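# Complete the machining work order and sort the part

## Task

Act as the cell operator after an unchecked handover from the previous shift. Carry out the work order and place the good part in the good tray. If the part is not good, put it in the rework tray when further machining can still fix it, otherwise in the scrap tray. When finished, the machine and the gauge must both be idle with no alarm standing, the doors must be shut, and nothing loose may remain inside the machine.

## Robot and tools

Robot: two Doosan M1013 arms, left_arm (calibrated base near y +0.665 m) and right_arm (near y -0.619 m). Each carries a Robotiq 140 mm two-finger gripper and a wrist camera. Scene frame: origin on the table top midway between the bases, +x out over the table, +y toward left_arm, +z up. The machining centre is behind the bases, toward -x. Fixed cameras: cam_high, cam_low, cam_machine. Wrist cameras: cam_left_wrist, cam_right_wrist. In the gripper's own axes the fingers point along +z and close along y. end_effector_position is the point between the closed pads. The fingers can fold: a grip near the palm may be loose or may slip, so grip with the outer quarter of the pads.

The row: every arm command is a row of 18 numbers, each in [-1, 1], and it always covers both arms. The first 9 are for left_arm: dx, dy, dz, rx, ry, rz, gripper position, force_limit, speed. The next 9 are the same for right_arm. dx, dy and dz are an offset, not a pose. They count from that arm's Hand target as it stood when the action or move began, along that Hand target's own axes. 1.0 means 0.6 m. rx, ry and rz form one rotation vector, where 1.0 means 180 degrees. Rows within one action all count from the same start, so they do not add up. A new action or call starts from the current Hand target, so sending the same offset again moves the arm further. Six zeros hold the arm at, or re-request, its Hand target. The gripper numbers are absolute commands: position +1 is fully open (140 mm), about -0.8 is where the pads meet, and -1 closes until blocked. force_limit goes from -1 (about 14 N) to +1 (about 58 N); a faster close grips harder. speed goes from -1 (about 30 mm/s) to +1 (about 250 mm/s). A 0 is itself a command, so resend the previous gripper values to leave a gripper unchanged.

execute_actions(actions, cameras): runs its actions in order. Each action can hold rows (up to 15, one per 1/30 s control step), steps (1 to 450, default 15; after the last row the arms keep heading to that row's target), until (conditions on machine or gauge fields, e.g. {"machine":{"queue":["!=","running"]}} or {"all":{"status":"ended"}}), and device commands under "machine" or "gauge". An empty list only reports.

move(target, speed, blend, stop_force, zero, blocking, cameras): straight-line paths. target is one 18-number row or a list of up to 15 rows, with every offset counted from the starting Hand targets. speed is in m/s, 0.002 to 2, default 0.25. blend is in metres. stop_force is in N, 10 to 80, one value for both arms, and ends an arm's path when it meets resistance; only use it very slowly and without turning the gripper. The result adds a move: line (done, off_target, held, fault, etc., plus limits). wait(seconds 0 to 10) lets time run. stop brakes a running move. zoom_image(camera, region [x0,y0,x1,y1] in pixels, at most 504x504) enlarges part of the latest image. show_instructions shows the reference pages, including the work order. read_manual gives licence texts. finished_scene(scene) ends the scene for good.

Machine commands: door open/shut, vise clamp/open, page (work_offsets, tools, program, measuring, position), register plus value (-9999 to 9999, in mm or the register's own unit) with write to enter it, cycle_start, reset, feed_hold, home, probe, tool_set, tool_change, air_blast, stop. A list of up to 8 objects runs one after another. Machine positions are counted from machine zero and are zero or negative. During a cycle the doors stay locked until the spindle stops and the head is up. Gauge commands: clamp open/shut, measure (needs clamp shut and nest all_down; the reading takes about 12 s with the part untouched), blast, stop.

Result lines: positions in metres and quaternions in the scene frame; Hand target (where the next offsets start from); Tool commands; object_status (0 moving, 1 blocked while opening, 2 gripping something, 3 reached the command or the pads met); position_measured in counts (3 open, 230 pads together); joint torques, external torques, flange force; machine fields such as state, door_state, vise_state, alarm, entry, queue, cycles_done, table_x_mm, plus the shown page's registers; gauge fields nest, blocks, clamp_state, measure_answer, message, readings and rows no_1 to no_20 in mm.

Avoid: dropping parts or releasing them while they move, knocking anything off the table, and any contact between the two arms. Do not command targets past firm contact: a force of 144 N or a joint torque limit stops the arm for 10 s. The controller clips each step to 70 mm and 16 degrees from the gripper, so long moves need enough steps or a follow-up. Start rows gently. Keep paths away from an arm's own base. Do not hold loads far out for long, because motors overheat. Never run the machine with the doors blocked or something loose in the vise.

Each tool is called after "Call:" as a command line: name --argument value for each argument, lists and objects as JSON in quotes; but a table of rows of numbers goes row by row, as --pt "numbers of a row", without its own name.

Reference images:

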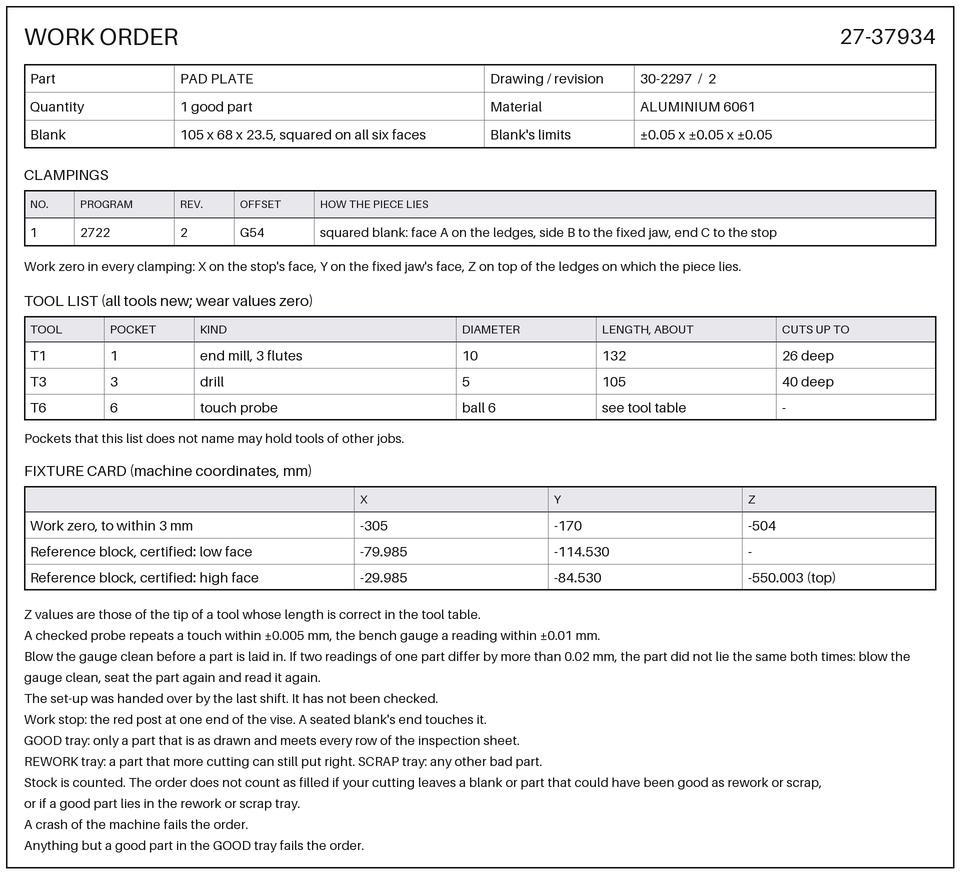

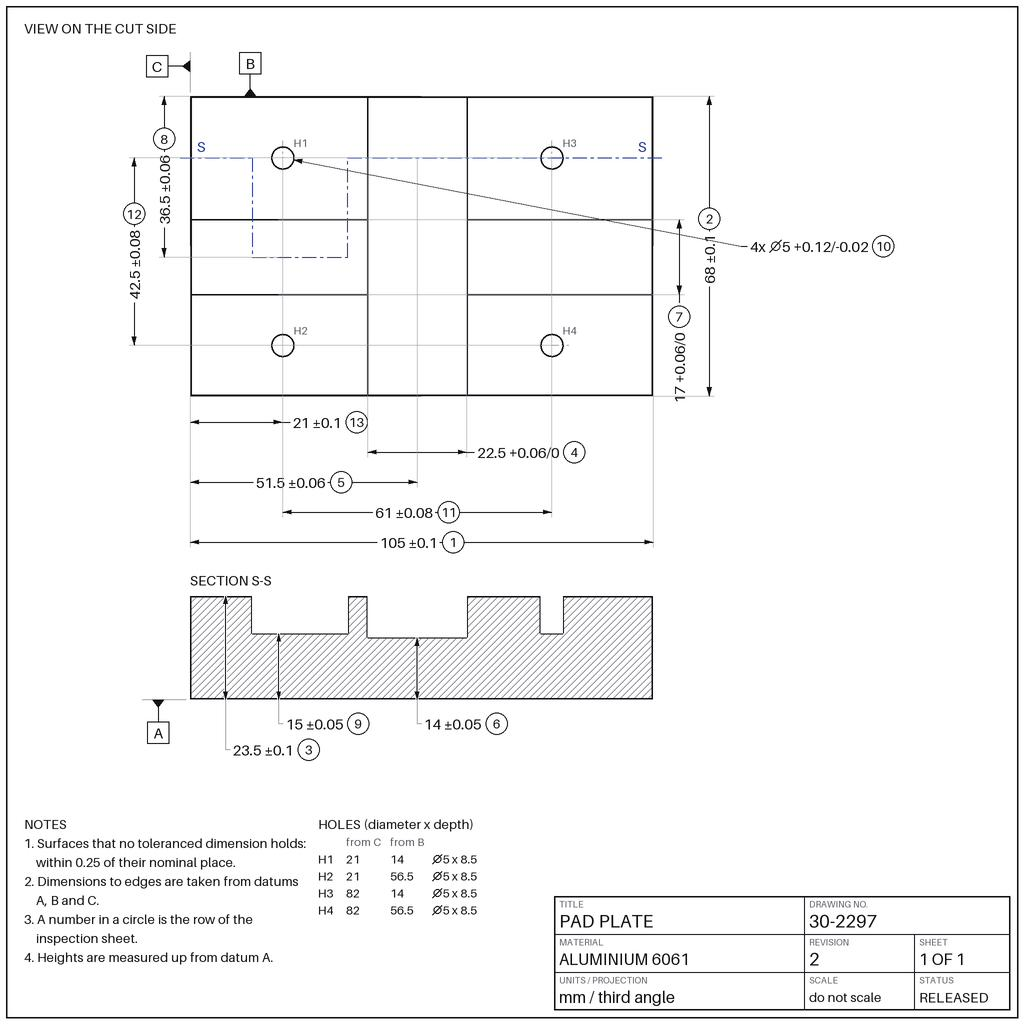

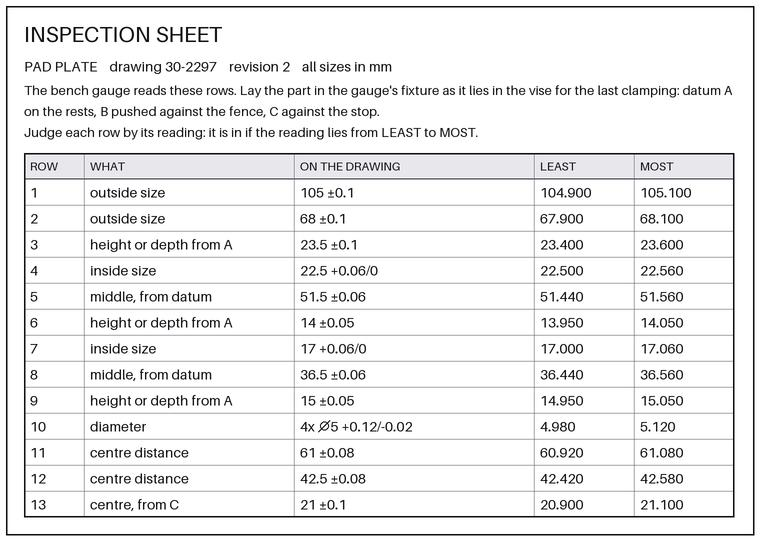

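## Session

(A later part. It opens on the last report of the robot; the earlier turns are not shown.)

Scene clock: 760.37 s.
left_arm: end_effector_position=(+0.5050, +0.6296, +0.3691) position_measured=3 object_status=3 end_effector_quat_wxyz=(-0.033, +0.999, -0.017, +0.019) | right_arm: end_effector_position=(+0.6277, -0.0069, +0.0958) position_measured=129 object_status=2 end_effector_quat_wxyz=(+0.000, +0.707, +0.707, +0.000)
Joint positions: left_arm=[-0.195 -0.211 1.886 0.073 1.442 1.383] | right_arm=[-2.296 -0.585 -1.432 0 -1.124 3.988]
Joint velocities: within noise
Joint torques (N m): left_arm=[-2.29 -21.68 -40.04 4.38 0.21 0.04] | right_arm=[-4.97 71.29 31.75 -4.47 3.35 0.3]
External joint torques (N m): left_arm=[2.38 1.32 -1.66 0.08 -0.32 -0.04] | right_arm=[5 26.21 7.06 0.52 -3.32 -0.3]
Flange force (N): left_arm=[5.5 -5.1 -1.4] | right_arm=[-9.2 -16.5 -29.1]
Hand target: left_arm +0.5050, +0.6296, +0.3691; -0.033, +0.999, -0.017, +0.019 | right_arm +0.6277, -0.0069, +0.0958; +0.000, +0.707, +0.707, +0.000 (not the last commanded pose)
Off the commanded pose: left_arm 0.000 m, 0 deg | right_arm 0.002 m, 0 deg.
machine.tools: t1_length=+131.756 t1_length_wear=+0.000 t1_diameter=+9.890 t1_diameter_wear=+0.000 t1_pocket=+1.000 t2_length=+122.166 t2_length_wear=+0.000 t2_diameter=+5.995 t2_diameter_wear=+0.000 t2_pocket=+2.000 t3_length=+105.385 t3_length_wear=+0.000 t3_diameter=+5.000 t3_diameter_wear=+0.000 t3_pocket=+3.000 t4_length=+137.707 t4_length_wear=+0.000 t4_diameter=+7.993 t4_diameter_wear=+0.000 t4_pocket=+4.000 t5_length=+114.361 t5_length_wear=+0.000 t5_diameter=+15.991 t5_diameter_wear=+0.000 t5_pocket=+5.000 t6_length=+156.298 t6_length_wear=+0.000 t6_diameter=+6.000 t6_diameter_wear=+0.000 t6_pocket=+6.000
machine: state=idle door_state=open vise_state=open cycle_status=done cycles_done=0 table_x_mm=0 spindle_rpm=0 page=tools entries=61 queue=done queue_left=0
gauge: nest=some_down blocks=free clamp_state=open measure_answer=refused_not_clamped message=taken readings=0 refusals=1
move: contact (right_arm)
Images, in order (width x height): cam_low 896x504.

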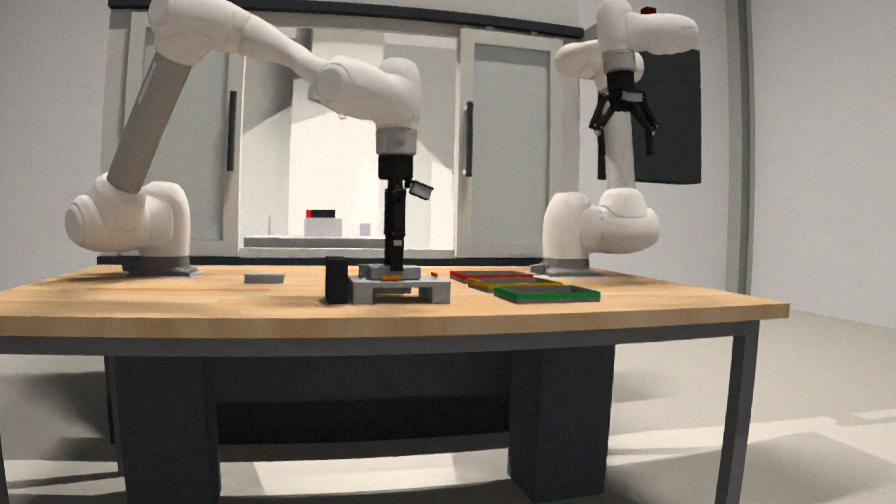

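Call:
execute_actions --actions '[{"rows":[[0,0,0,0,0,0,1,1,1,0,0,0,0,0,0,0.2,0,-0.9]],"steps":45}]' --cameras '[]'

Call:
move --target '[0,0,0,0,0,0,1,1,1,0,0,-0.15,0,0,0,0.2,0,-0.9]' --speed 0.12 --cameras '["cam_right_wrist"]'

Call:
execute_actions --actions '[{"gauge":{"clamp":"shut"},"steps":150,"until":{"gauge":{"clamp_state":"shut"}}},{"steps":45}]' --cameras '["cam_right_wrist"]'

Scene clock: 771.07 s.
left_arm: end_effector_position=(+0.5050, +0.6296, +0.3691) position_measured=3 object_status=3 end_effector_quat_wxyz=(-0.033, +0.999, -0.017, +0.019) | right_arm: end_effector_position=(+0.6277, -0.0069, +0.0958) position_measured=104 object_status=3 end_effector_quat_wxyz=(+0.000, +0.707, +0.707, +0.000)
Joint positions: left_arm=[-0.195 -0.211 1.886 0.073 1.442 1.383] | right_arm=[-2.296 -0.585 -1.432 0 -1.124 3.988]
Joint velocities: within noise
Joint torques (N m): left_arm=[-2.28 -21.51 -40.04 4.35 0.15 0.08] | right_arm=[-3.62 92.25 39.79 -3.96 0.05 0.27]
External joint torques (N m): left_arm=[2.32 1.19 -1.7 0.11 -0.27 -0.09] | right_arm=[3.56 4.93 -1.25 0.03 -0.03 -0.27]
Flange force (N): left_arm=[5.3 -4.9 -1.6] | right_arm=[-4.9 -10.0 -2.5]
Hand target: left_arm +0.5050, +0.6296, +0.3691; -0.033, +0.999, -0.017, +0.019 | right_arm +0.6277, -0.0069, +0.0958; +0.000, +0.707, +0.707, +0.000
Off the commanded pose: left_arm 0.000 m, 0 deg | right_arm 0.000 m, 0 deg.
machine.tools: t1_length=+131.756 t1_length_wear=+0.000 t1_diameter=+9.890 t1_diameter_wear=+0.000 t1_pocket=+1.000 t2_length=+122.166 t2_length_wear=+0.000 t2_diameter=+5.995 t2_diameter_wear=+0.000 t2_pocket=+2.000 t3_length=+105.385 t3_length_wear=+0.000 t3_diameter=+5.000 t3_diameter_wear=+0.000 t3_pocket=+3.000 t4_length=+137.707 t4_length_wear=+0.000 t4_diameter=+7.993 t4_diameter_wear=+0.000 t4_pocket=+4.000 t5_length=+114.361 t5_length_wear=+0.000 t5_diameter=+15.991 t5_diameter_wear=+0.000 t5_pocket=+5.000 t6_length=+156.298 t6_length_wear=+0.000 t6_diameter=+6.000 t6_diameter_wear=+0.000 t6_pocket=+6.000
machine: state=idle door_state=open vise_state=open cycle_status=done cycles_done=0 table_x_mm=0 spindle_rpm=0 page=tools entries=61 queue=done queue_left=0
gauge: nest=some_down blocks=free clamp_state=open measure_answer=refused_not_clamped message=taken readings=0 refusals=1
No camera images: "cameras" was empty.

Scene clock: 772.23 s.
left_arm: end_effector_position=(+0.5050, +0.6296, +0.3691) position_measured=3 object_status=3 end_effector_quat_wxyz=(-0.033, +0.999, -0.017, +0.019) | right_arm: end_effector_position=(+0.6277, -0.0069, +0.1857) position_measured=104 object_status=3 end_effector_quat_wxyz=(+0.000, +0.707, +0.707, +0.000)
Joint positions: left_arm=[-0.195 -0.211 1.886 0.073 1.442 1.383] | right_arm=[-2.296 -0.531 -1.347 0 -1.263 3.988]
Joint velocities: within noise
Joint torques (N m): left_arm=[-2.4 -21.86 -40.18 4.36 0.16 0.05] | right_arm=[-3.83 90.51 42.96 -4.17 -0.06 0.29]
External joint torques (N m): left_arm=[2.41 1.56 -1.51 0.09 -0.28 -0.05] | right_arm=[3.86 3.39 -2.46 0.04 0.08 -0.29]
Flange force (N): left_arm=[5.7 -5.1 -1.2] | right_arm=[-5.6 -11.2 1.1]
Hand target: left_arm +0.5050, +0.6296, +0.3691; -0.033, +0.999, -0.017, +0.019 | right_arm +0.6277, -0.0069, +0.1858; +0.000, +0.707, +0.707, +0.000
Off the commanded pose: left_arm 0.000 m, 0 deg | right_arm 0.000 m, 0 deg.
machine.tools: t1_length=+131.756 t1_length_wear=+0.000 t1_diameter=+9.890 t1_diameter_wear=+0.000 t1_pocket=+1.000 t2_length=+122.166 t2_length_wear=+0.000 t2_diameter=+5.995 t2_diameter_wear=+0.000 t2_pocket=+2.000 t3_length=+105.385 t3_length_wear=+0.000 t3_diameter=+5.000 t3_diameter_wear=+0.000 t3_pocket=+3.000 t4_length=+137.707 t4_length_wear=+0.000 t4_diameter=+7.993 t4_diameter_wear=+0.000 t4_pocket=+4.000 t5_length=+114.361 t5_length_wear=+0.000 t5_diameter=+15.991 t5_diameter_wear=+0.000 t5_pocket=+5.000 t6_length=+156.298 t6_length_wear=+0.000 t6_diameter=+6.000 t6_diameter_wear=+0.000 t6_pocket=+6.000
machine: state=idle door_state=open vise_state=open cycle_status=done cycles_done=0 table_x_mm=0 spindle_rpm=0 page=tools entries=61 queue=done queue_left=0
gauge: nest=some_down blocks=free clamp_state=open measure_answer=refused_not_clamped message=taken readings=0 refusals=1
move: done
camera_calibration:
cam_right_wrist: T_world_to_cam=[[0.999881, -0.0145579, 0.0050403, -0.621034], [-0.0154009, -0.936274, 0.350932, -0.059827], [-0.000389742, -0.350968, -0.936387, 0.316795], [0, 0, 0, 1]] pos_world=[0.620162, 0.0461293, 0.320768]
Images, in order (width x height): cam_right_wrist 896x504.

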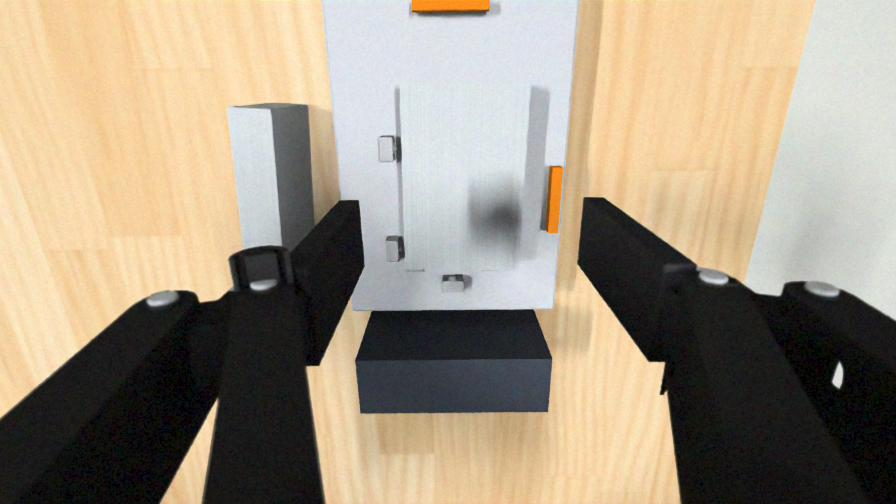

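Scene clock: 777.17 s.
left_arm: end_effector_position=(+0.5050, +0.6296, +0.3691) position_measured=3 object_status=3 end_effector_quat_wxyz=(-0.033, +0.999, -0.017, +0.019) | right_arm: end_effector_position=(+0.6277, -0.0069, +0.1858) position_measured=104 object_status=3 end_effector_quat_wxyz=(+0.000, +0.707, +0.707, +0.000)
Joint positions: left_arm=[-0.195 -0.211 1.886 0.073 1.442 1.383] | right_arm=[-2.296 -0.531 -1.347 0 -1.263 3.988]
Joint velocities: within noise
Joint torques (N m): left_arm=[-2.43 -21.57 -40.01 4.38 0.22 0.07] | right_arm=[-3.67 89.62 42.09 -4.18 0.01 0.32]
External joint torques (N m): left_arm=[2.44 1.42 -1.45 0.04 -0.33 -0.07] | right_arm=[3.63 5.09 -1.22 0.02 0.02 -0.32]
External joint torques at the end of the 1st action: left_arm=[2.32 1.31 -1.43 0.07 -0.28 -0.04] | right_arm=[3.59 4.65 -1.3 0.03 -0.02 -0.3]
Flange force (N): left_arm=[5.4 -5.2 -1.0] | right_arm=[-5.4 -10.6 -1.2]
Flange force at the end of the 1st action (N): left_arm=[5.2 -5.0 -1.1] | right_arm=[-5.0 -10.2 -1.0]
Hand target: left_arm +0.5050, +0.6296, +0.3691; -0.033, +0.999, -0.017, +0.019 | right_arm +0.6277, -0.0069, +0.1858; +0.000, +0.707, +0.707, +0.000
Tool commands: left_gripper/position=+1.0 left_gripper/force_limit=+1.0 left_gripper/speed=+1.0 right_gripper/position=+0.2 right_gripper/force_limit=+0.0 right_gripper/speed=-0.9
Off the commanded pose: left_arm 0.000 m, 0 deg | right_arm 0.000 m, 0 deg.
machine.tools: t1_length=+131.756 t1_length_wear=+0.000 t1_diameter=+9.890 t1_diameter_wear=+0.000 t1_pocket=+1.000 t2_length=+122.166 t2_length_wear=+0.000 t2_diameter=+5.995 t2_diameter_wear=+0.000 t2_pocket=+2.000 t3_length=+105.385 t3_length_wear=+0.000 t3_diameter=+5.000 t3_diameter_wear=+0.000 t3_pocket=+3.000 t4_length=+137.707 t4_length_wear=+0.000 t4_diameter=+7.993 t4_diameter_wear=+0.000 t4_pocket=+4.000 t5_length=+114.361 t5_length_wear=+0.000 t5_diameter=+15.991 t5_diameter_wear=+0.000 t5_pocket=+5.000 t6_length=+156.298 t6_length_wear=+0.000 t6_diameter=+6.000 t6_diameter_wear=+0.000 t6_pocket=+6.000
machine: state=idle door_state=open vise_state=open cycle_status=done cycles_done=0 table_x_mm=0 spindle_rpm=0 page=tools entries=61 queue=done queue_left=0
gauge: nest=all_down blocks=all clamp_state=shut measure_answer=refused_not_clamped message=taken readings=0 refusals=1
camera_calibration:
cam_right_wrist: T_world_to_cam=[[0.999881, -0.0145579, 0.0050403, -0.620934], [-0.0154009, -0.936274, 0.350932, -0.0598286], [-0.000389742, -0.350968, -0.936387, 0.316795], [0, 0, 0, 1]] pos_world=[0.620062, 0.0461293, 0.320768]
Images, in order (width x height): cam_right_wrist 896x504.

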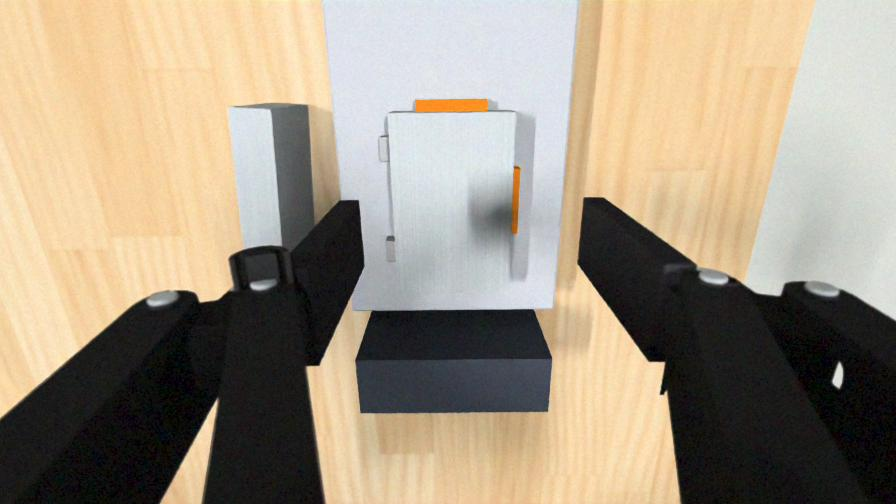

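Call:
execute_actions --actions '[{"gauge":{"measure":true},"steps":420,"until":{"gauge":{"readings":[">=",1]}}},{"gauge":{"clamp":"open"},"steps":120,"until":{"gauge":{"clamp_state":"open"}}}]' --cameras '["cam_right_wrist"]'

Scene clock: 798.73 s.
left_arm: end_effector_position=(+0.5050, +0.6296, +0.3691) position_measured=3 object_status=3 end_effector_quat_wxyz=(-0.033, +0.999, -0.017, +0.019) | right_arm: end_effector_position=(+0.6277, -0.0069, +0.1858) position_measured=104 object_status=3 end_effector_quat_wxyz=(+0.000, +0.707, +0.707, +0.000)
Joint positions: left_arm=[-0.195 -0.211 1.886 0.073 1.442 1.383] | right_arm=[-2.296 -0.531 -1.347 0 -1.263 3.988]
Joint velocities: within noise
Joint torques (N m): left_arm=[-2.15 -21.9 -39.99 4.37 0.16 0.05] | right_arm=[-3.81 89.84 42.08 -4.18 0.05 0.29]
External joint torques (N m): left_arm=[2.32 1.48 -1.74 0.09 -0.28 -0.05] | right_arm=[3.74 4.91 -1.19 0.02 -0.02 -0.29]
External joint torques at the end of the 1st action: left_arm=[2.25 1.21 -1.92 0.11 -0.32 -0.07] | right_arm=[3.49 4.24 -1.54 0.03 -0.01 -0.31]
Flange force (N): left_arm=[5.9 -4.9 -1.6] | right_arm=[-5.0 -10.5 -1.2]
Flange force at the end of the 1st action (N): left_arm=[5.6 -4.8 -1.8] | right_arm=[-5.1 -10.1 -0.5]
Hand target: left_arm +0.5050, +0.6296, +0.3691; -0.033, +0.999, -0.017, +0.019 | right_arm +0.6277, -0.0069, +0.1858; +0.000, +0.707, +0.707, +0.000
Tool commands: left_gripper/position=+1.0 left_gripper/force_limit=+1.0 left_gripper/speed=+1.0 right_gripper/position=+0.2 right_gripper/force_limit=+0.0 right_gripper/speed=-0.9
Off the commanded pose: left_arm 0.000 m, 0 deg | right_arm 0.000 m, 0 deg.
machine.tools: t1_length=+131.756 t1_length_wear=+0.000 t1_diameter=+9.890 t1_diameter_wear=+0.000 t1_pocket=+1.000 t2_length=+122.166 t2_length_wear=+0.000 t2_diameter=+5.995 t2_diameter_wear=+0.000 t2_pocket=+2.000 t3_length=+105.385 t3_length_wear=+0.000 t3_diameter=+5.000 t3_diameter_wear=+0.000 t3_pocket=+3.000 t4_length=+137.707 t4_length_wear=+0.000 t4_diameter=+7.993 t4_diameter_wear=+0.000 t4_pocket=+4.000 t5_length=+114.361 t5_length_wear=+0.000 t5_diameter=+15.991 t5_diameter_wear=+0.000 t5_pocket=+5.000 t6_length=+156.298 t6_length_wear=+0.000 t6_diameter=+6.000 t6_diameter_wear=+0.000 t6_pocket=+6.000
machine: state=idle door_state=open vise_state=open cycle_status=done cycles_done=0 table_x_mm=0 spindle_rpm=0 page=tools entries=61 queue=done queue_left=0
gauge: nest=all_down blocks=all clamp_state=open message=taken readings=1 no_1=104.987 no_2=68.025 no_3=23.523 no_6=23.521 no_9=23.524 refusals=1
camera_calibration:
cam_right_wrist: T_world_to_cam=[[0.999881, -0.0145579, 0.0050403, -0.620934], [-0.0154009, -0.936274, 0.350932, -0.0598286], [-0.000389742, -0.350968, -0.936387, 0.316795], [0, 0, 0, 1]] pos_world=[0.620062, 0.0461293, 0.320768]
Images, in order (width x height): cam_right_wrist 896x504.

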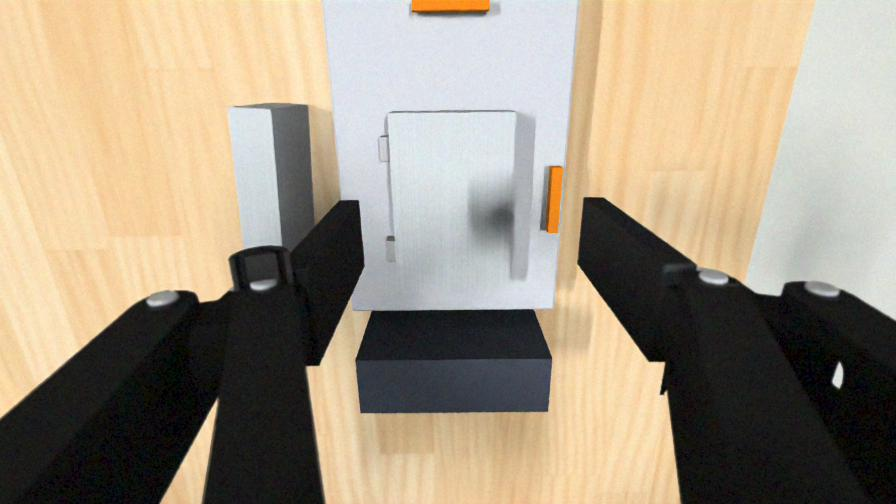

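Call:
move --pt "0 0 0 0 0 0 1 1 1 0 0 -0.357 0 0 0 0.2 0 -0.9" --pt "0 0 0 0 0 0 1 1 1 -0.088 -0.713 -0.357 0 0 0 0.2 0 -0.9" --speed 0.35 --blend '[0.1,0]' --cameras '[]'

Call:
move --target '[0,0,0,0,0,0,1,1,1,-0.033,-0.917,-0.033,0,0,0,0.2,0,-0.9]' --speed 0.35 --cameras '["cam_low","cam_right_wrist","cam_machine"]'

Scene clock: 829.93 s.
left_arm: end_effector_position=(+0.5050, +0.6296, +0.3691) position_measured=3 object_status=3 end_effector_quat_wxyz=(-0.033, +0.999, -0.017, +0.019) | right_arm: end_effector_position=(+0.1998, -0.0599, +0.3997) position_measured=104 object_status=3 end_effector_quat_wxyz=(+0.000, +0.707, +0.707, +0.000)
Joint positions: left_arm=[-0.195 -0.211 1.886 0.073 1.442 1.383] | right_arm=[-1.79 -0.036 -1.607 -0.001 -1.499 4.495]
Joint velocities: within noise
Joint torques (N m): left_arm=[-2.24 -21.46 -40 4.33 0.19 0.06] | right_arm=[-2.85 43.84 44.04 -4.39 0.04 0.17]
External joint torques (N m): left_arm=[2.33 1.19 -1.68 0.12 -0.3 -0.06] | right_arm=[2.77 3.12 -1.26 0.02 -0.01 -0.17]
Flange force (N): left_arm=[5.3 -5.0 -1.5] | right_arm=[-5.9 -6.3 1.7]
Hand target: left_arm +0.5050, +0.6296, +0.3691; -0.033, +0.999, -0.017, +0.019 | right_arm +0.1997, -0.0599, +0.3997; +0.000, +0.707, +0.707, +0.000
Off the commanded pose: left_arm 0.000 m, 0 deg | right_arm 0.000 m, 0 deg.
machine.tools: t1_length=+131.756 t1_length_wear=+0.000 t1_diameter=+9.890 t1_diameter_wear=+0.000 t1_pocket=+1.000 t2_length=+122.166 t2_length_wear=+0.000 t2_diameter=+5.995 t2_diameter_wear=+0.000 t2_pocket=+2.000 t3_length=+105.385 t3_length_wear=+0.000 t3_diameter=+5.000 t3_diameter_wear=+0.000 t3_pocket=+3.000 t4_length=+137.707 t4_length_wear=+0.000 t4_diameter=+7.993 t4_diameter_wear=+0.000 t4_pocket=+4.000 t5_length=+114.361 t5_length_wear=+0.000 t5_diameter=+15.991 t5_diameter_wear=+0.000 t5_pocket=+5.000 t6_length=+156.298 t6_length_wear=+0.000 t6_diameter=+6.000 t6_diameter_wear=+0.000 t6_pocket=+6.000
machine: state=idle door_state=open vise_state=open cycle_status=done cycles_done=0 table_x_mm=0 spindle_rpm=0 page=tools entries=61 queue=done queue_left=0
gauge: nest=all_down blocks=all clamp_state=open message=taken readings=1 no_1=104.987 no_2=68.025 no_3=23.523 no_6=23.521 no_9=23.524 refusals=1
move: done
No camera images: "cameras" was empty.

Scene clock: 832.07 s.
left_arm: end_effector_position=(+0.5050, +0.6296, +0.3691) position_measured=3 object_status=3 end_effector_quat_wxyz=(-0.033, +0.999, -0.017, +0.019) | right_arm: end_effector_position=(-0.3504, -0.0799, +0.4191) position_measured=104 object_status=3 end_effector_quat_wxyz=(+0.000, +0.707, +0.707, +0.000)
Joint positions: left_arm=[-0.195 -0.211 1.886 0.073 1.442 1.383] | right_arm=[-0.892 -0.172 -1.42 -0.001 -1.55 5.393]
Joint velocities: within noise
Joint torques (N m): left_arm=[-2.44 -21.84 -39.97 4.36 0.18 0.1] | right_arm=[-3.31 57.28 43.62 -4.49 -0.24 0.13]
External joint torques (N m): left_arm=[2.39 1.54 -1.85 0.11 -0.3 -0.11] | right_arm=[3.5 3.31 -0.91 0.09 0.27 -0.13]
Flange force (N): left_arm=[6.1 -4.9 -1.7] | right_arm=[-9.1 0.3 2.0]
Hand target: left_arm +0.5050, +0.6296, +0.3691; -0.033, +0.999, -0.017, +0.019 | right_arm -0.3505, -0.0799, +0.4191; +0.000, +0.707, +0.707, +0.000
Off the commanded pose: left_arm 0.000 m, 0 deg | right_arm 0.000 m, 0 deg.
machine.tools: t1_length=+131.756 t1_length_wear=+0.000 t1_diameter=+9.890 t1_diameter_wear=+0.000 t1_pocket=+1.000 t2_length=+122.166 t2_length_wear=+0.000 t2_diameter=+5.995 t2_diameter_wear=+0.000 t2_pocket=+2.000 t3_length=+105.385 t3_length_wear=+0.000 t3_diameter=+5.000 t3_diameter_wear=+0.000 t3_pocket=+3.000 t4_length=+137.707 t4_length_wear=+0.000 t4_diameter=+7.993 t4_diameter_wear=+0.000 t4_pocket=+4.000 t5_length=+114.361 t5_length_wear=+0.000 t5_diameter=+15.991 t5_diameter_wear=+0.000 t5_pocket=+5.000 t6_length=+156.298 t6_length_wear=+0.000 t6_diameter=+6.000 t6_diameter_wear=+0.000 t6_pocket=+6.000
machine: state=idle door_state=open vise_state=open cycle_status=done cycles_done=0 table_x_mm=0 spindle_rpm=0 page=tools entries=61 queue=done queue_left=0
gauge: nest=all_down blocks=all clamp_state=open message=taken readings=1 no_1=104.987 no_2=68.025 no_3=23.523 no_6=23.521 no_9=23.524 refusals=1
move: done
camera_calibration:
cam_right_wrist: T_world_to_cam=[[0.999881, -0.0145579, 0.0050403, 0.354711], [-0.0154009, -0.936274, 0.350932, -0.225146], [-0.000389742, -0.350968, -0.936387, 0.509346], [0, 0, 0, 1]] pos_world=[-0.357938, -0.0268707, 0.554168]
Images, in order (width x height): cam_low 896x504, cam_machine 896x504, cam_right_wrist 896x504.

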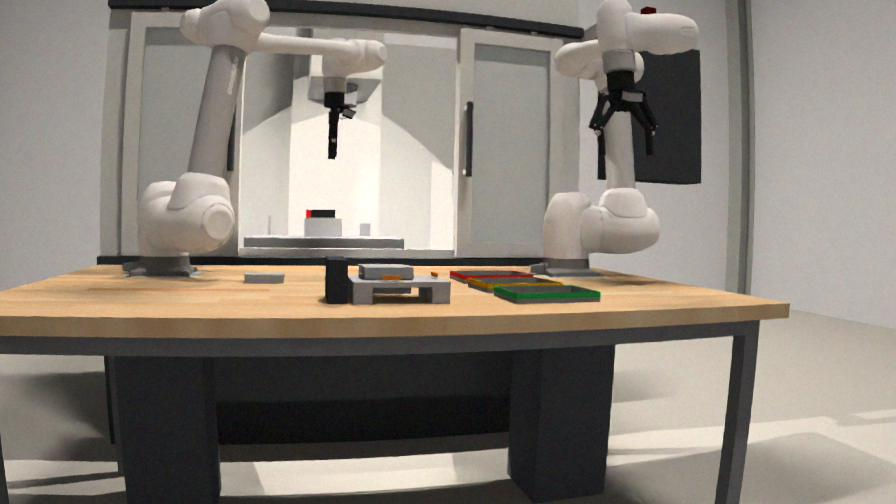

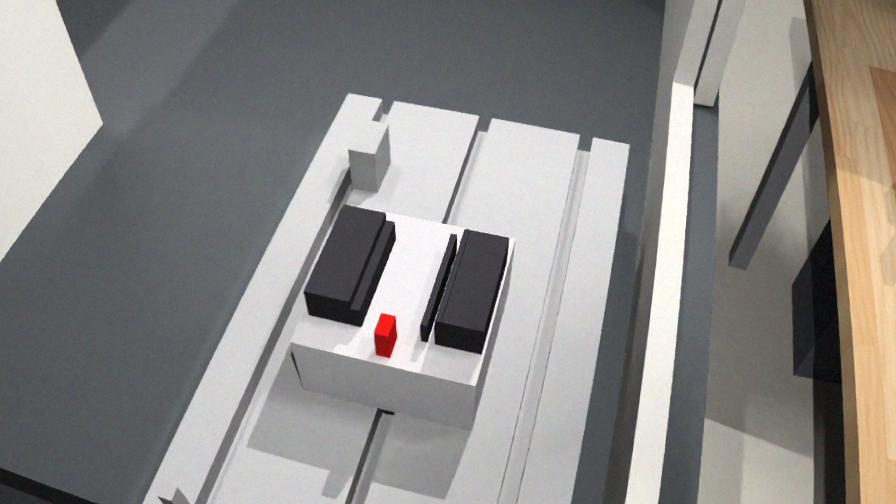

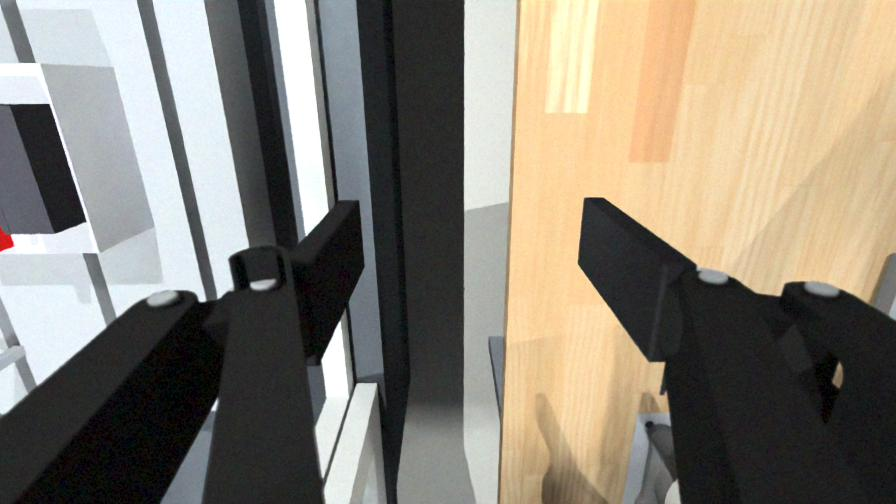

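Good. On over the vise.

Call:
move --target '[0,0,0,0,0,0,1,1,1,-0.06,-0.683,0.1,0,0,0,0.2,0,-0.9]' --speed 0.25 --cameras '["cam_low","cam_right_wrist","cam_machine"]'

Scene clock: 841.30 s.
left_arm: end_effector_position=(+0.5050, +0.6296, +0.3691) position_measured=3 object_status=3 end_effector_quat_wxyz=(-0.033, +0.999, -0.017, +0.019) | right_arm: end_effector_position=(-0.7602, -0.1160, +0.3589) position_measured=104 object_status=3 end_effector_quat_wxyz=(+0.000, +0.707, +0.707, +0.000)
Joint positions: left_arm=[-0.195 -0.211 1.886 0.073 1.442 1.383] | right_arm=[-0.525 -0.678 -0.792 -0.001 -1.672 5.759]
Joint velocities: within noise
Joint torques (N m): left_arm=[-2.56 -21.58 -40.01 4.35 0.17 0.08] | right_arm=[-3.5 103.45 43.91 -4.44 -0.03 0.32]
External joint torques (N m): left_arm=[2.49 1.34 -1.77 0.1 -0.29 -0.09] | right_arm=[3.78 5.6 -1.19 0.02 0.04 -0.32]
Flange force (N): left_arm=[5.7 -5.2 -1.6] | right_arm=[-12.3 12.8 4.0]
Hand target: left_arm +0.5050, +0.6296, +0.3691; -0.033, +0.999, -0.017, +0.019 | right_arm -0.7602, -0.1160, +0.3588; +0.000, +0.707, +0.707, +0.000
Off the commanded pose: left_arm 0.000 m, 0 deg | right_arm 0.000 m, 0 deg.
machine.tools: t1_length=+131.756 t1_length_wear=+0.000 t1_diameter=+9.890 t1_diameter_wear=+0.000 t1_pocket=+1.000 t2_length=+122.166 t2_length_wear=+0.000 t2_diameter=+5.995 t2_diameter_wear=+0.000 t2_pocket=+2.000 t3_length=+105.385 t3_length_wear=+0.000 t3_diameter=+5.000 t3_diameter_wear=+0.000 t3_pocket=+3.000 t4_length=+137.707 t4_length_wear=+0.000 t4_diameter=+7.993 t4_diameter_wear=+0.000 t4_pocket=+4.000 t5_length=+114.361 t5_length_wear=+0.000 t5_diameter=+15.991 t5_diameter_wear=+0.000 t5_pocket=+5.000 t6_length=+156.298 t6_length_wear=+0.000 t6_diameter=+6.000 t6_diameter_wear=+0.000 t6_pocket=+6.000
machine: state=idle door_state=open vise_state=open cycle_status=done cycles_done=0 table_x_mm=0 spindle_rpm=0 page=tools entries=61 queue=done queue_left=0
gauge: nest=all_down blocks=all clamp_state=open message=taken readings=1 no_1=104.987 no_2=68.025 no_3=23.523 no_6=23.521 no_9=23.524 refusals=1
move: done
camera_calibration:
cam_right_wrist: T_world_to_cam=[[0.999881, -0.0145568, 0.00503988, 0.764241], [-0.0153997, -0.936274, 0.350932, -0.244095], [-0.000389745, -0.350968, -0.936387, 0.440052], [0, 0, 0, 1]] pos_world=[-0.767738, -0.0629707, 0.493868]
Images, in order (width x height): cam_low 896x504, cam_machine 896x504, cam_right_wrist 896x504.

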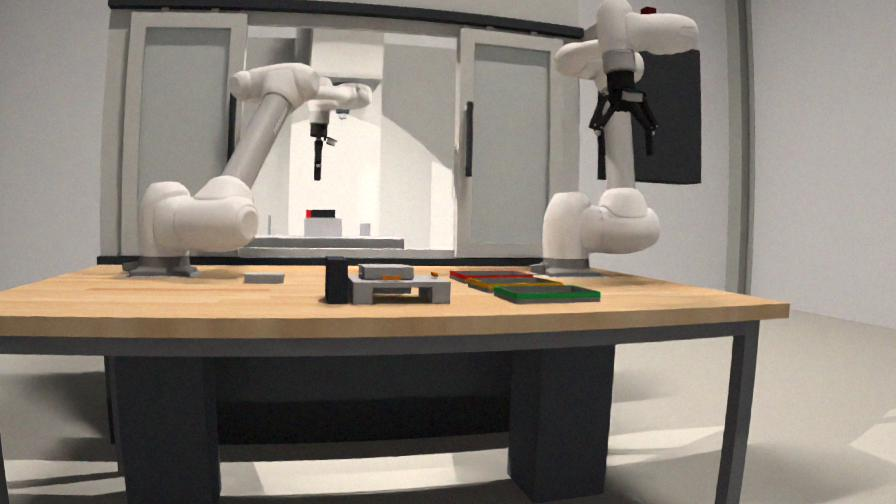

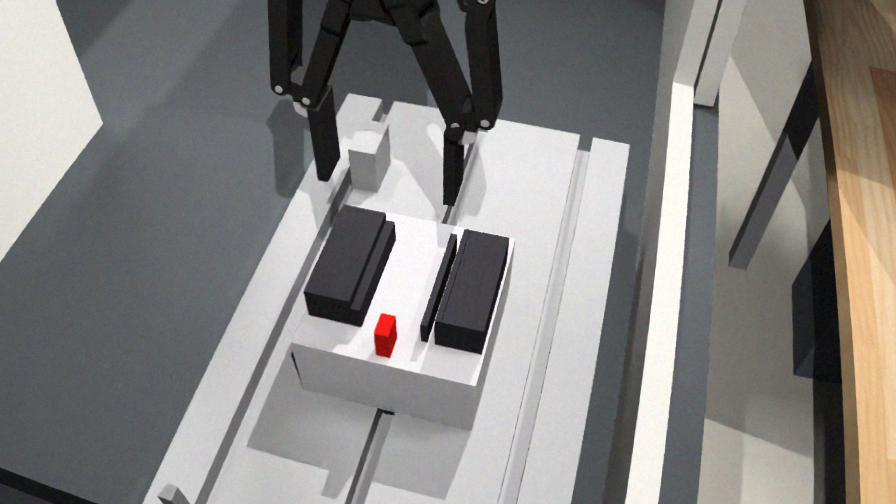

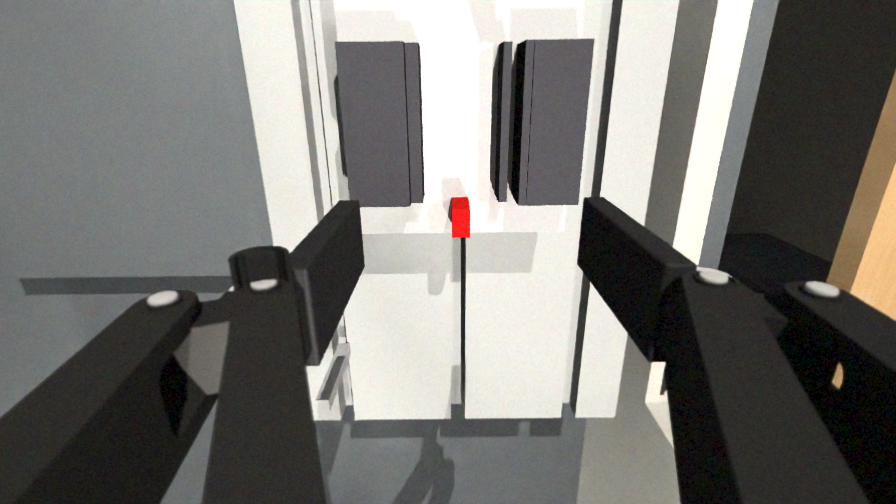

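Call:
move --target '[0,0,0,0,0,0,1,1,1,0.0433,0,0.1,0,0,0,0.2,0,-0.9]' --speed 0.15 --cameras '["cam_right_wrist","cam_low"]'

Call:
zoom_image --camera "cam_right_wrist" --region '[300, 20, 660, 300]'

Call:
zoom_image --camera "cam_low" --region '[260, 120, 440, 250]'

Scene clock: 864.33 s.
left_arm: end_effector_position=(+0.5050, +0.6296, +0.3691) position_measured=3 object_status=3 end_effector_quat_wxyz=(-0.033, +0.999, -0.017, +0.019) | right_arm: end_effector_position=(-0.7602, -0.0901, +0.2989) position_measured=104 object_status=3 end_effector_quat_wxyz=(+0.000, +0.707, +0.707, +0.000)
Joint positions: left_arm=[-0.195 -0.211 1.886 0.073 1.442 1.383] | right_arm=[-0.549 -0.702 -0.859 -0.001 -1.581 5.736]
Joint velocities: within noise
Joint torques (N m): left_arm=[-2.18 -21.77 -40.03 4.36 0.19 0.07] | right_arm=[-3.66 104.71 43.55 -4.42 -0.12 0.19]
External joint torques (N m): left_arm=[2.23 1.38 -1.78 0.11 -0.31 -0.07] | right_arm=[4.14 6.24 -0.66 -0.02 0.14 -0.19]
Flange force (N): left_arm=[5.7 -4.7 -1.6] | right_arm=[-12.3 11.1 1.6]
Hand target: left_arm +0.5050, +0.6296, +0.3691; -0.033, +0.999, -0.017, +0.019 | right_arm -0.7602, -0.0900, +0.2988; +0.000, +0.707, +0.707, +0.000
Off the commanded pose: left_arm 0.000 m, 0 deg | right_arm 0.000 m, 0 deg.
machine.tools: t1_length=+131.756 t1_length_wear=+0.000 t1_diameter=+9.890 t1_diameter_wear=+0.000 t1_pocket=+1.000 t2_length=+122.166 t2_length_wear=+0.000 t2_diameter=+5.995 t2_diameter_wear=+0.000 t2_pocket=+2.000 t3_length=+105.385 t3_length_wear=+0.000 t3_diameter=+5.000 t3_diameter_wear=+0.000 t3_pocket=+3.000 t4_length=+137.707 t4_length_wear=+0.000 t4_diameter=+7.993 t4_diameter_wear=+0.000 t4_pocket=+4.000 t5_length=+114.361 t5_length_wear=+0.000 t5_diameter=+15.991 t5_diameter_wear=+0.000 t5_pocket=+5.000 t6_length=+156.298 t6_length_wear=+0.000 t6_diameter=+6.000 t6_diameter_wear=+0.000 t6_pocket=+6.000
machine: state=idle door_state=open vise_state=open cycle_status=done cycles_done=0 table_x_mm=0 spindle_rpm=0 page=tools entries=61 queue=done queue_left=0
gauge: nest=all_down blocks=all clamp_state=open message=taken readings=1 no_1=104.987 no_2=68.025 no_3=23.523 no_6=23.521 no_9=23.524 refusals=1
move: done
camera_calibration:
cam_right_wrist: T_world_to_cam=[[0.999881, -0.0145579, 0.0050403, 0.764921], [-0.0154009, -0.936274, 0.350932, -0.198732], [-0.000389742, -0.350968, -0.936387, 0.393087], [0, 0, 0, 1]] pos_world=[-0.767738, -0.0369707, 0.433968]
Images, in order (width x height): cam_low 896x504, cam_right_wrist 896x504.

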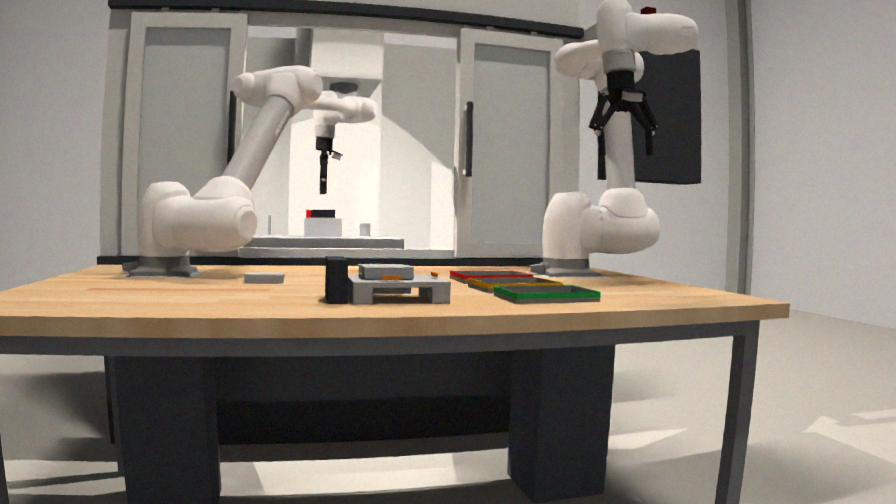

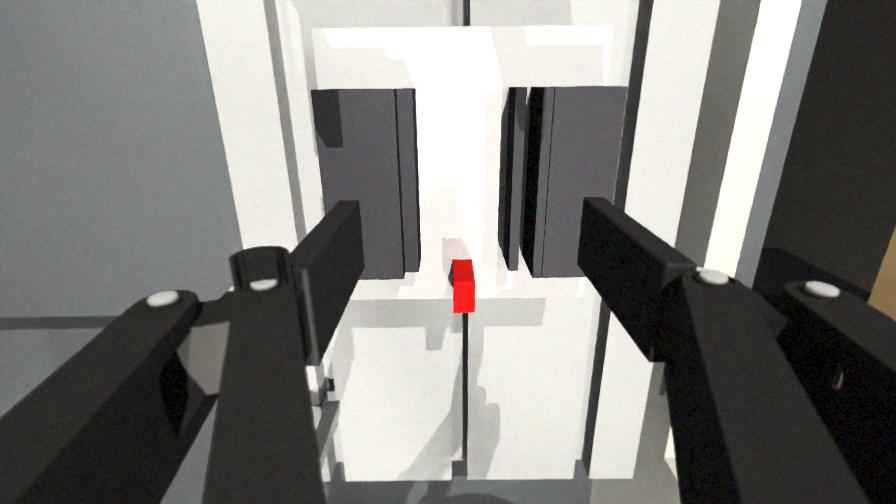

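Scaled by 1.400.

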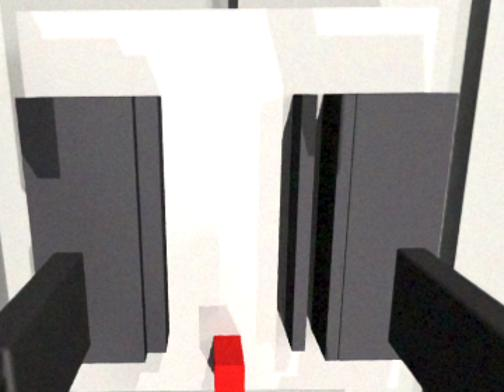

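Scaled by 2.800.

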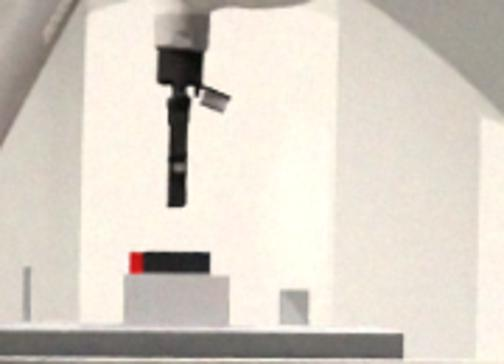

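Call:
move --pt "0 0 0 0 0 0 1 1 1 0 0 -0.2 0 0 0 0.2 0 -0.9" --pt "0 0 0 0 0 0 1 1 1 0.017 0.683 -0.2 0 0 0 0.2 0 -0.9" --speed 0.35 --blend '[0.08,0]' --cameras '[]'

Call:
move --target '[0,0,0,0,0,0,1,1,1,0.033,0.917,0.033,0,0,0,0.2,0,-0.9]' --speed 0.35 --cameras '[]'

Call:
move --pt "0 0 0 0 0 0 1 1 1 0.068 0.7 0.25 0 0 0 0.2 0 -0.9" --pt "0 0 0 0 0 0 1 1 1 0.068 0.7 0.36 0 0 0 0.2 0 -0.9" --speed '[0.3,0.15]' --cameras '["cam_right_wrist"]'

Scene clock: 924.07 s.
left_arm: end_effector_position=(+0.5050, +0.6296, +0.3691) position_measured=3 object_status=3 end_effector_quat_wxyz=(-0.033, +0.999, -0.017, +0.019) | right_arm: end_effector_position=(-0.7531, -0.0903, +0.3824) position_measured=104 object_status=3 end_effector_quat_wxyz=(-0.001, +0.707, +0.707, +0.000)
Joint positions: left_arm=[-0.195 -0.211 1.886 0.073 1.442 1.383] | right_arm=[-0.552 -0.702 -0.709 -0.001 -1.729 5.733]
Joint velocities: within noise
Joint torques (N m): left_arm=[-2.48 -21.45 -40.06 4.38 0.13 0.08] | right_arm=[21.12 117.65 59.63 -5.68 -1.78 0.28]
External joint torques (N m): left_arm=[2.47 1.22 -1.53 0.06 -0.24 -0.09] | right_arm=[-20.82 -6.66 -17.17 1.28 1.8 -0.28]
External joint torques when the fault began: right_arm=[-9.18 -76.75 -66.55 -1.56 1.21 -0.35]
Flange force (N): left_arm=[5.2 -5.2 -1.3] | right_arm=[-14.1 61.1 43.8]
Flange force when the fault began (N): right_arm=[-44.5 84.9 138.0]
Hand target: left_arm +0.5050, +0.6296, +0.3691; -0.033, +0.999, -0.017, +0.019 | right_arm -0.7531, -0.0903, +0.3824; -0.001, +0.707, +0.707, +0.000 (not the last commanded pose)
Tool commands: left_gripper/position=+1.0 left_gripper/force_limit=+1.0 left_gripper/speed=+1.0 right_gripper/position=+0.2 right_gripper/force_limit=+0.003922 right_gripper/speed=-0.898039
Off the commanded pose: left_arm 0.000 m, 0 deg | right_arm 0.404 m, 0 deg.
FORCE FAULT: contact force on the right arm reached its limit, and that arm stopped for 10 seconds. The contact can be on any part of that arm, not only on its tool. That arm's remaining commands of this call were not run. That arm's target is now where it stood when the stop ended, not its last command. That arm accepts commands again.
machine.tools: t1_length=+131.756 t1_length_wear=+0.000 t1_diameter=+9.890 t1_diameter_wear=+0.000 t1_pocket=+1.000 t2_length=+122.166 t2_length_wear=+0.000 t2_diameter=+5.995 t2_diameter_wear=+0.000 t2_pocket=+2.000 t3_length=+105.385 t3_length_wear=+0.000 t3_diameter=+5.000 t3_diameter_wear=+0.000 t3_pocket=+3.000 t4_length=+137.707 t4_length_wear=+0.000 t4_diameter=+7.993 t4_diameter_wear=+0.000 t4_pocket=+4.000 t5_length=+114.361 t5_length_wear=+0.000 t5_diameter=+15.991 t5_diameter_wear=+0.000 t5_pocket=+5.000 t6_length=+156.298 t6_length_wear=+0.000 t6_diameter=+6.000 t6_diameter_wear=+0.000 t6_pocket=+6.000
machine: state=idle door_state=open vise_state=open cycle_status=done cycles_done=0 table_x_mm=0 spindle_rpm=0 page=tools entries=61 queue=done queue_left=0
gauge: nest=all_down blocks=all clamp_state=open message=taken readings=1 no_1=104.987 no_2=68.025 no_3=23.523 no_6=23.521 no_9=23.524 refusals=1
move: fault (right_arm); path passed 0 of 2 targets; blend cut to 0.06 m at target 1
No camera images: "cameras" was empty.

not run: an earlier result of this reply reported a stop or a fault. Calls in your next reply go to the robot.

not run: an earlier result of this reply reported a stop or a fault. Calls in your next reply go to the robot.


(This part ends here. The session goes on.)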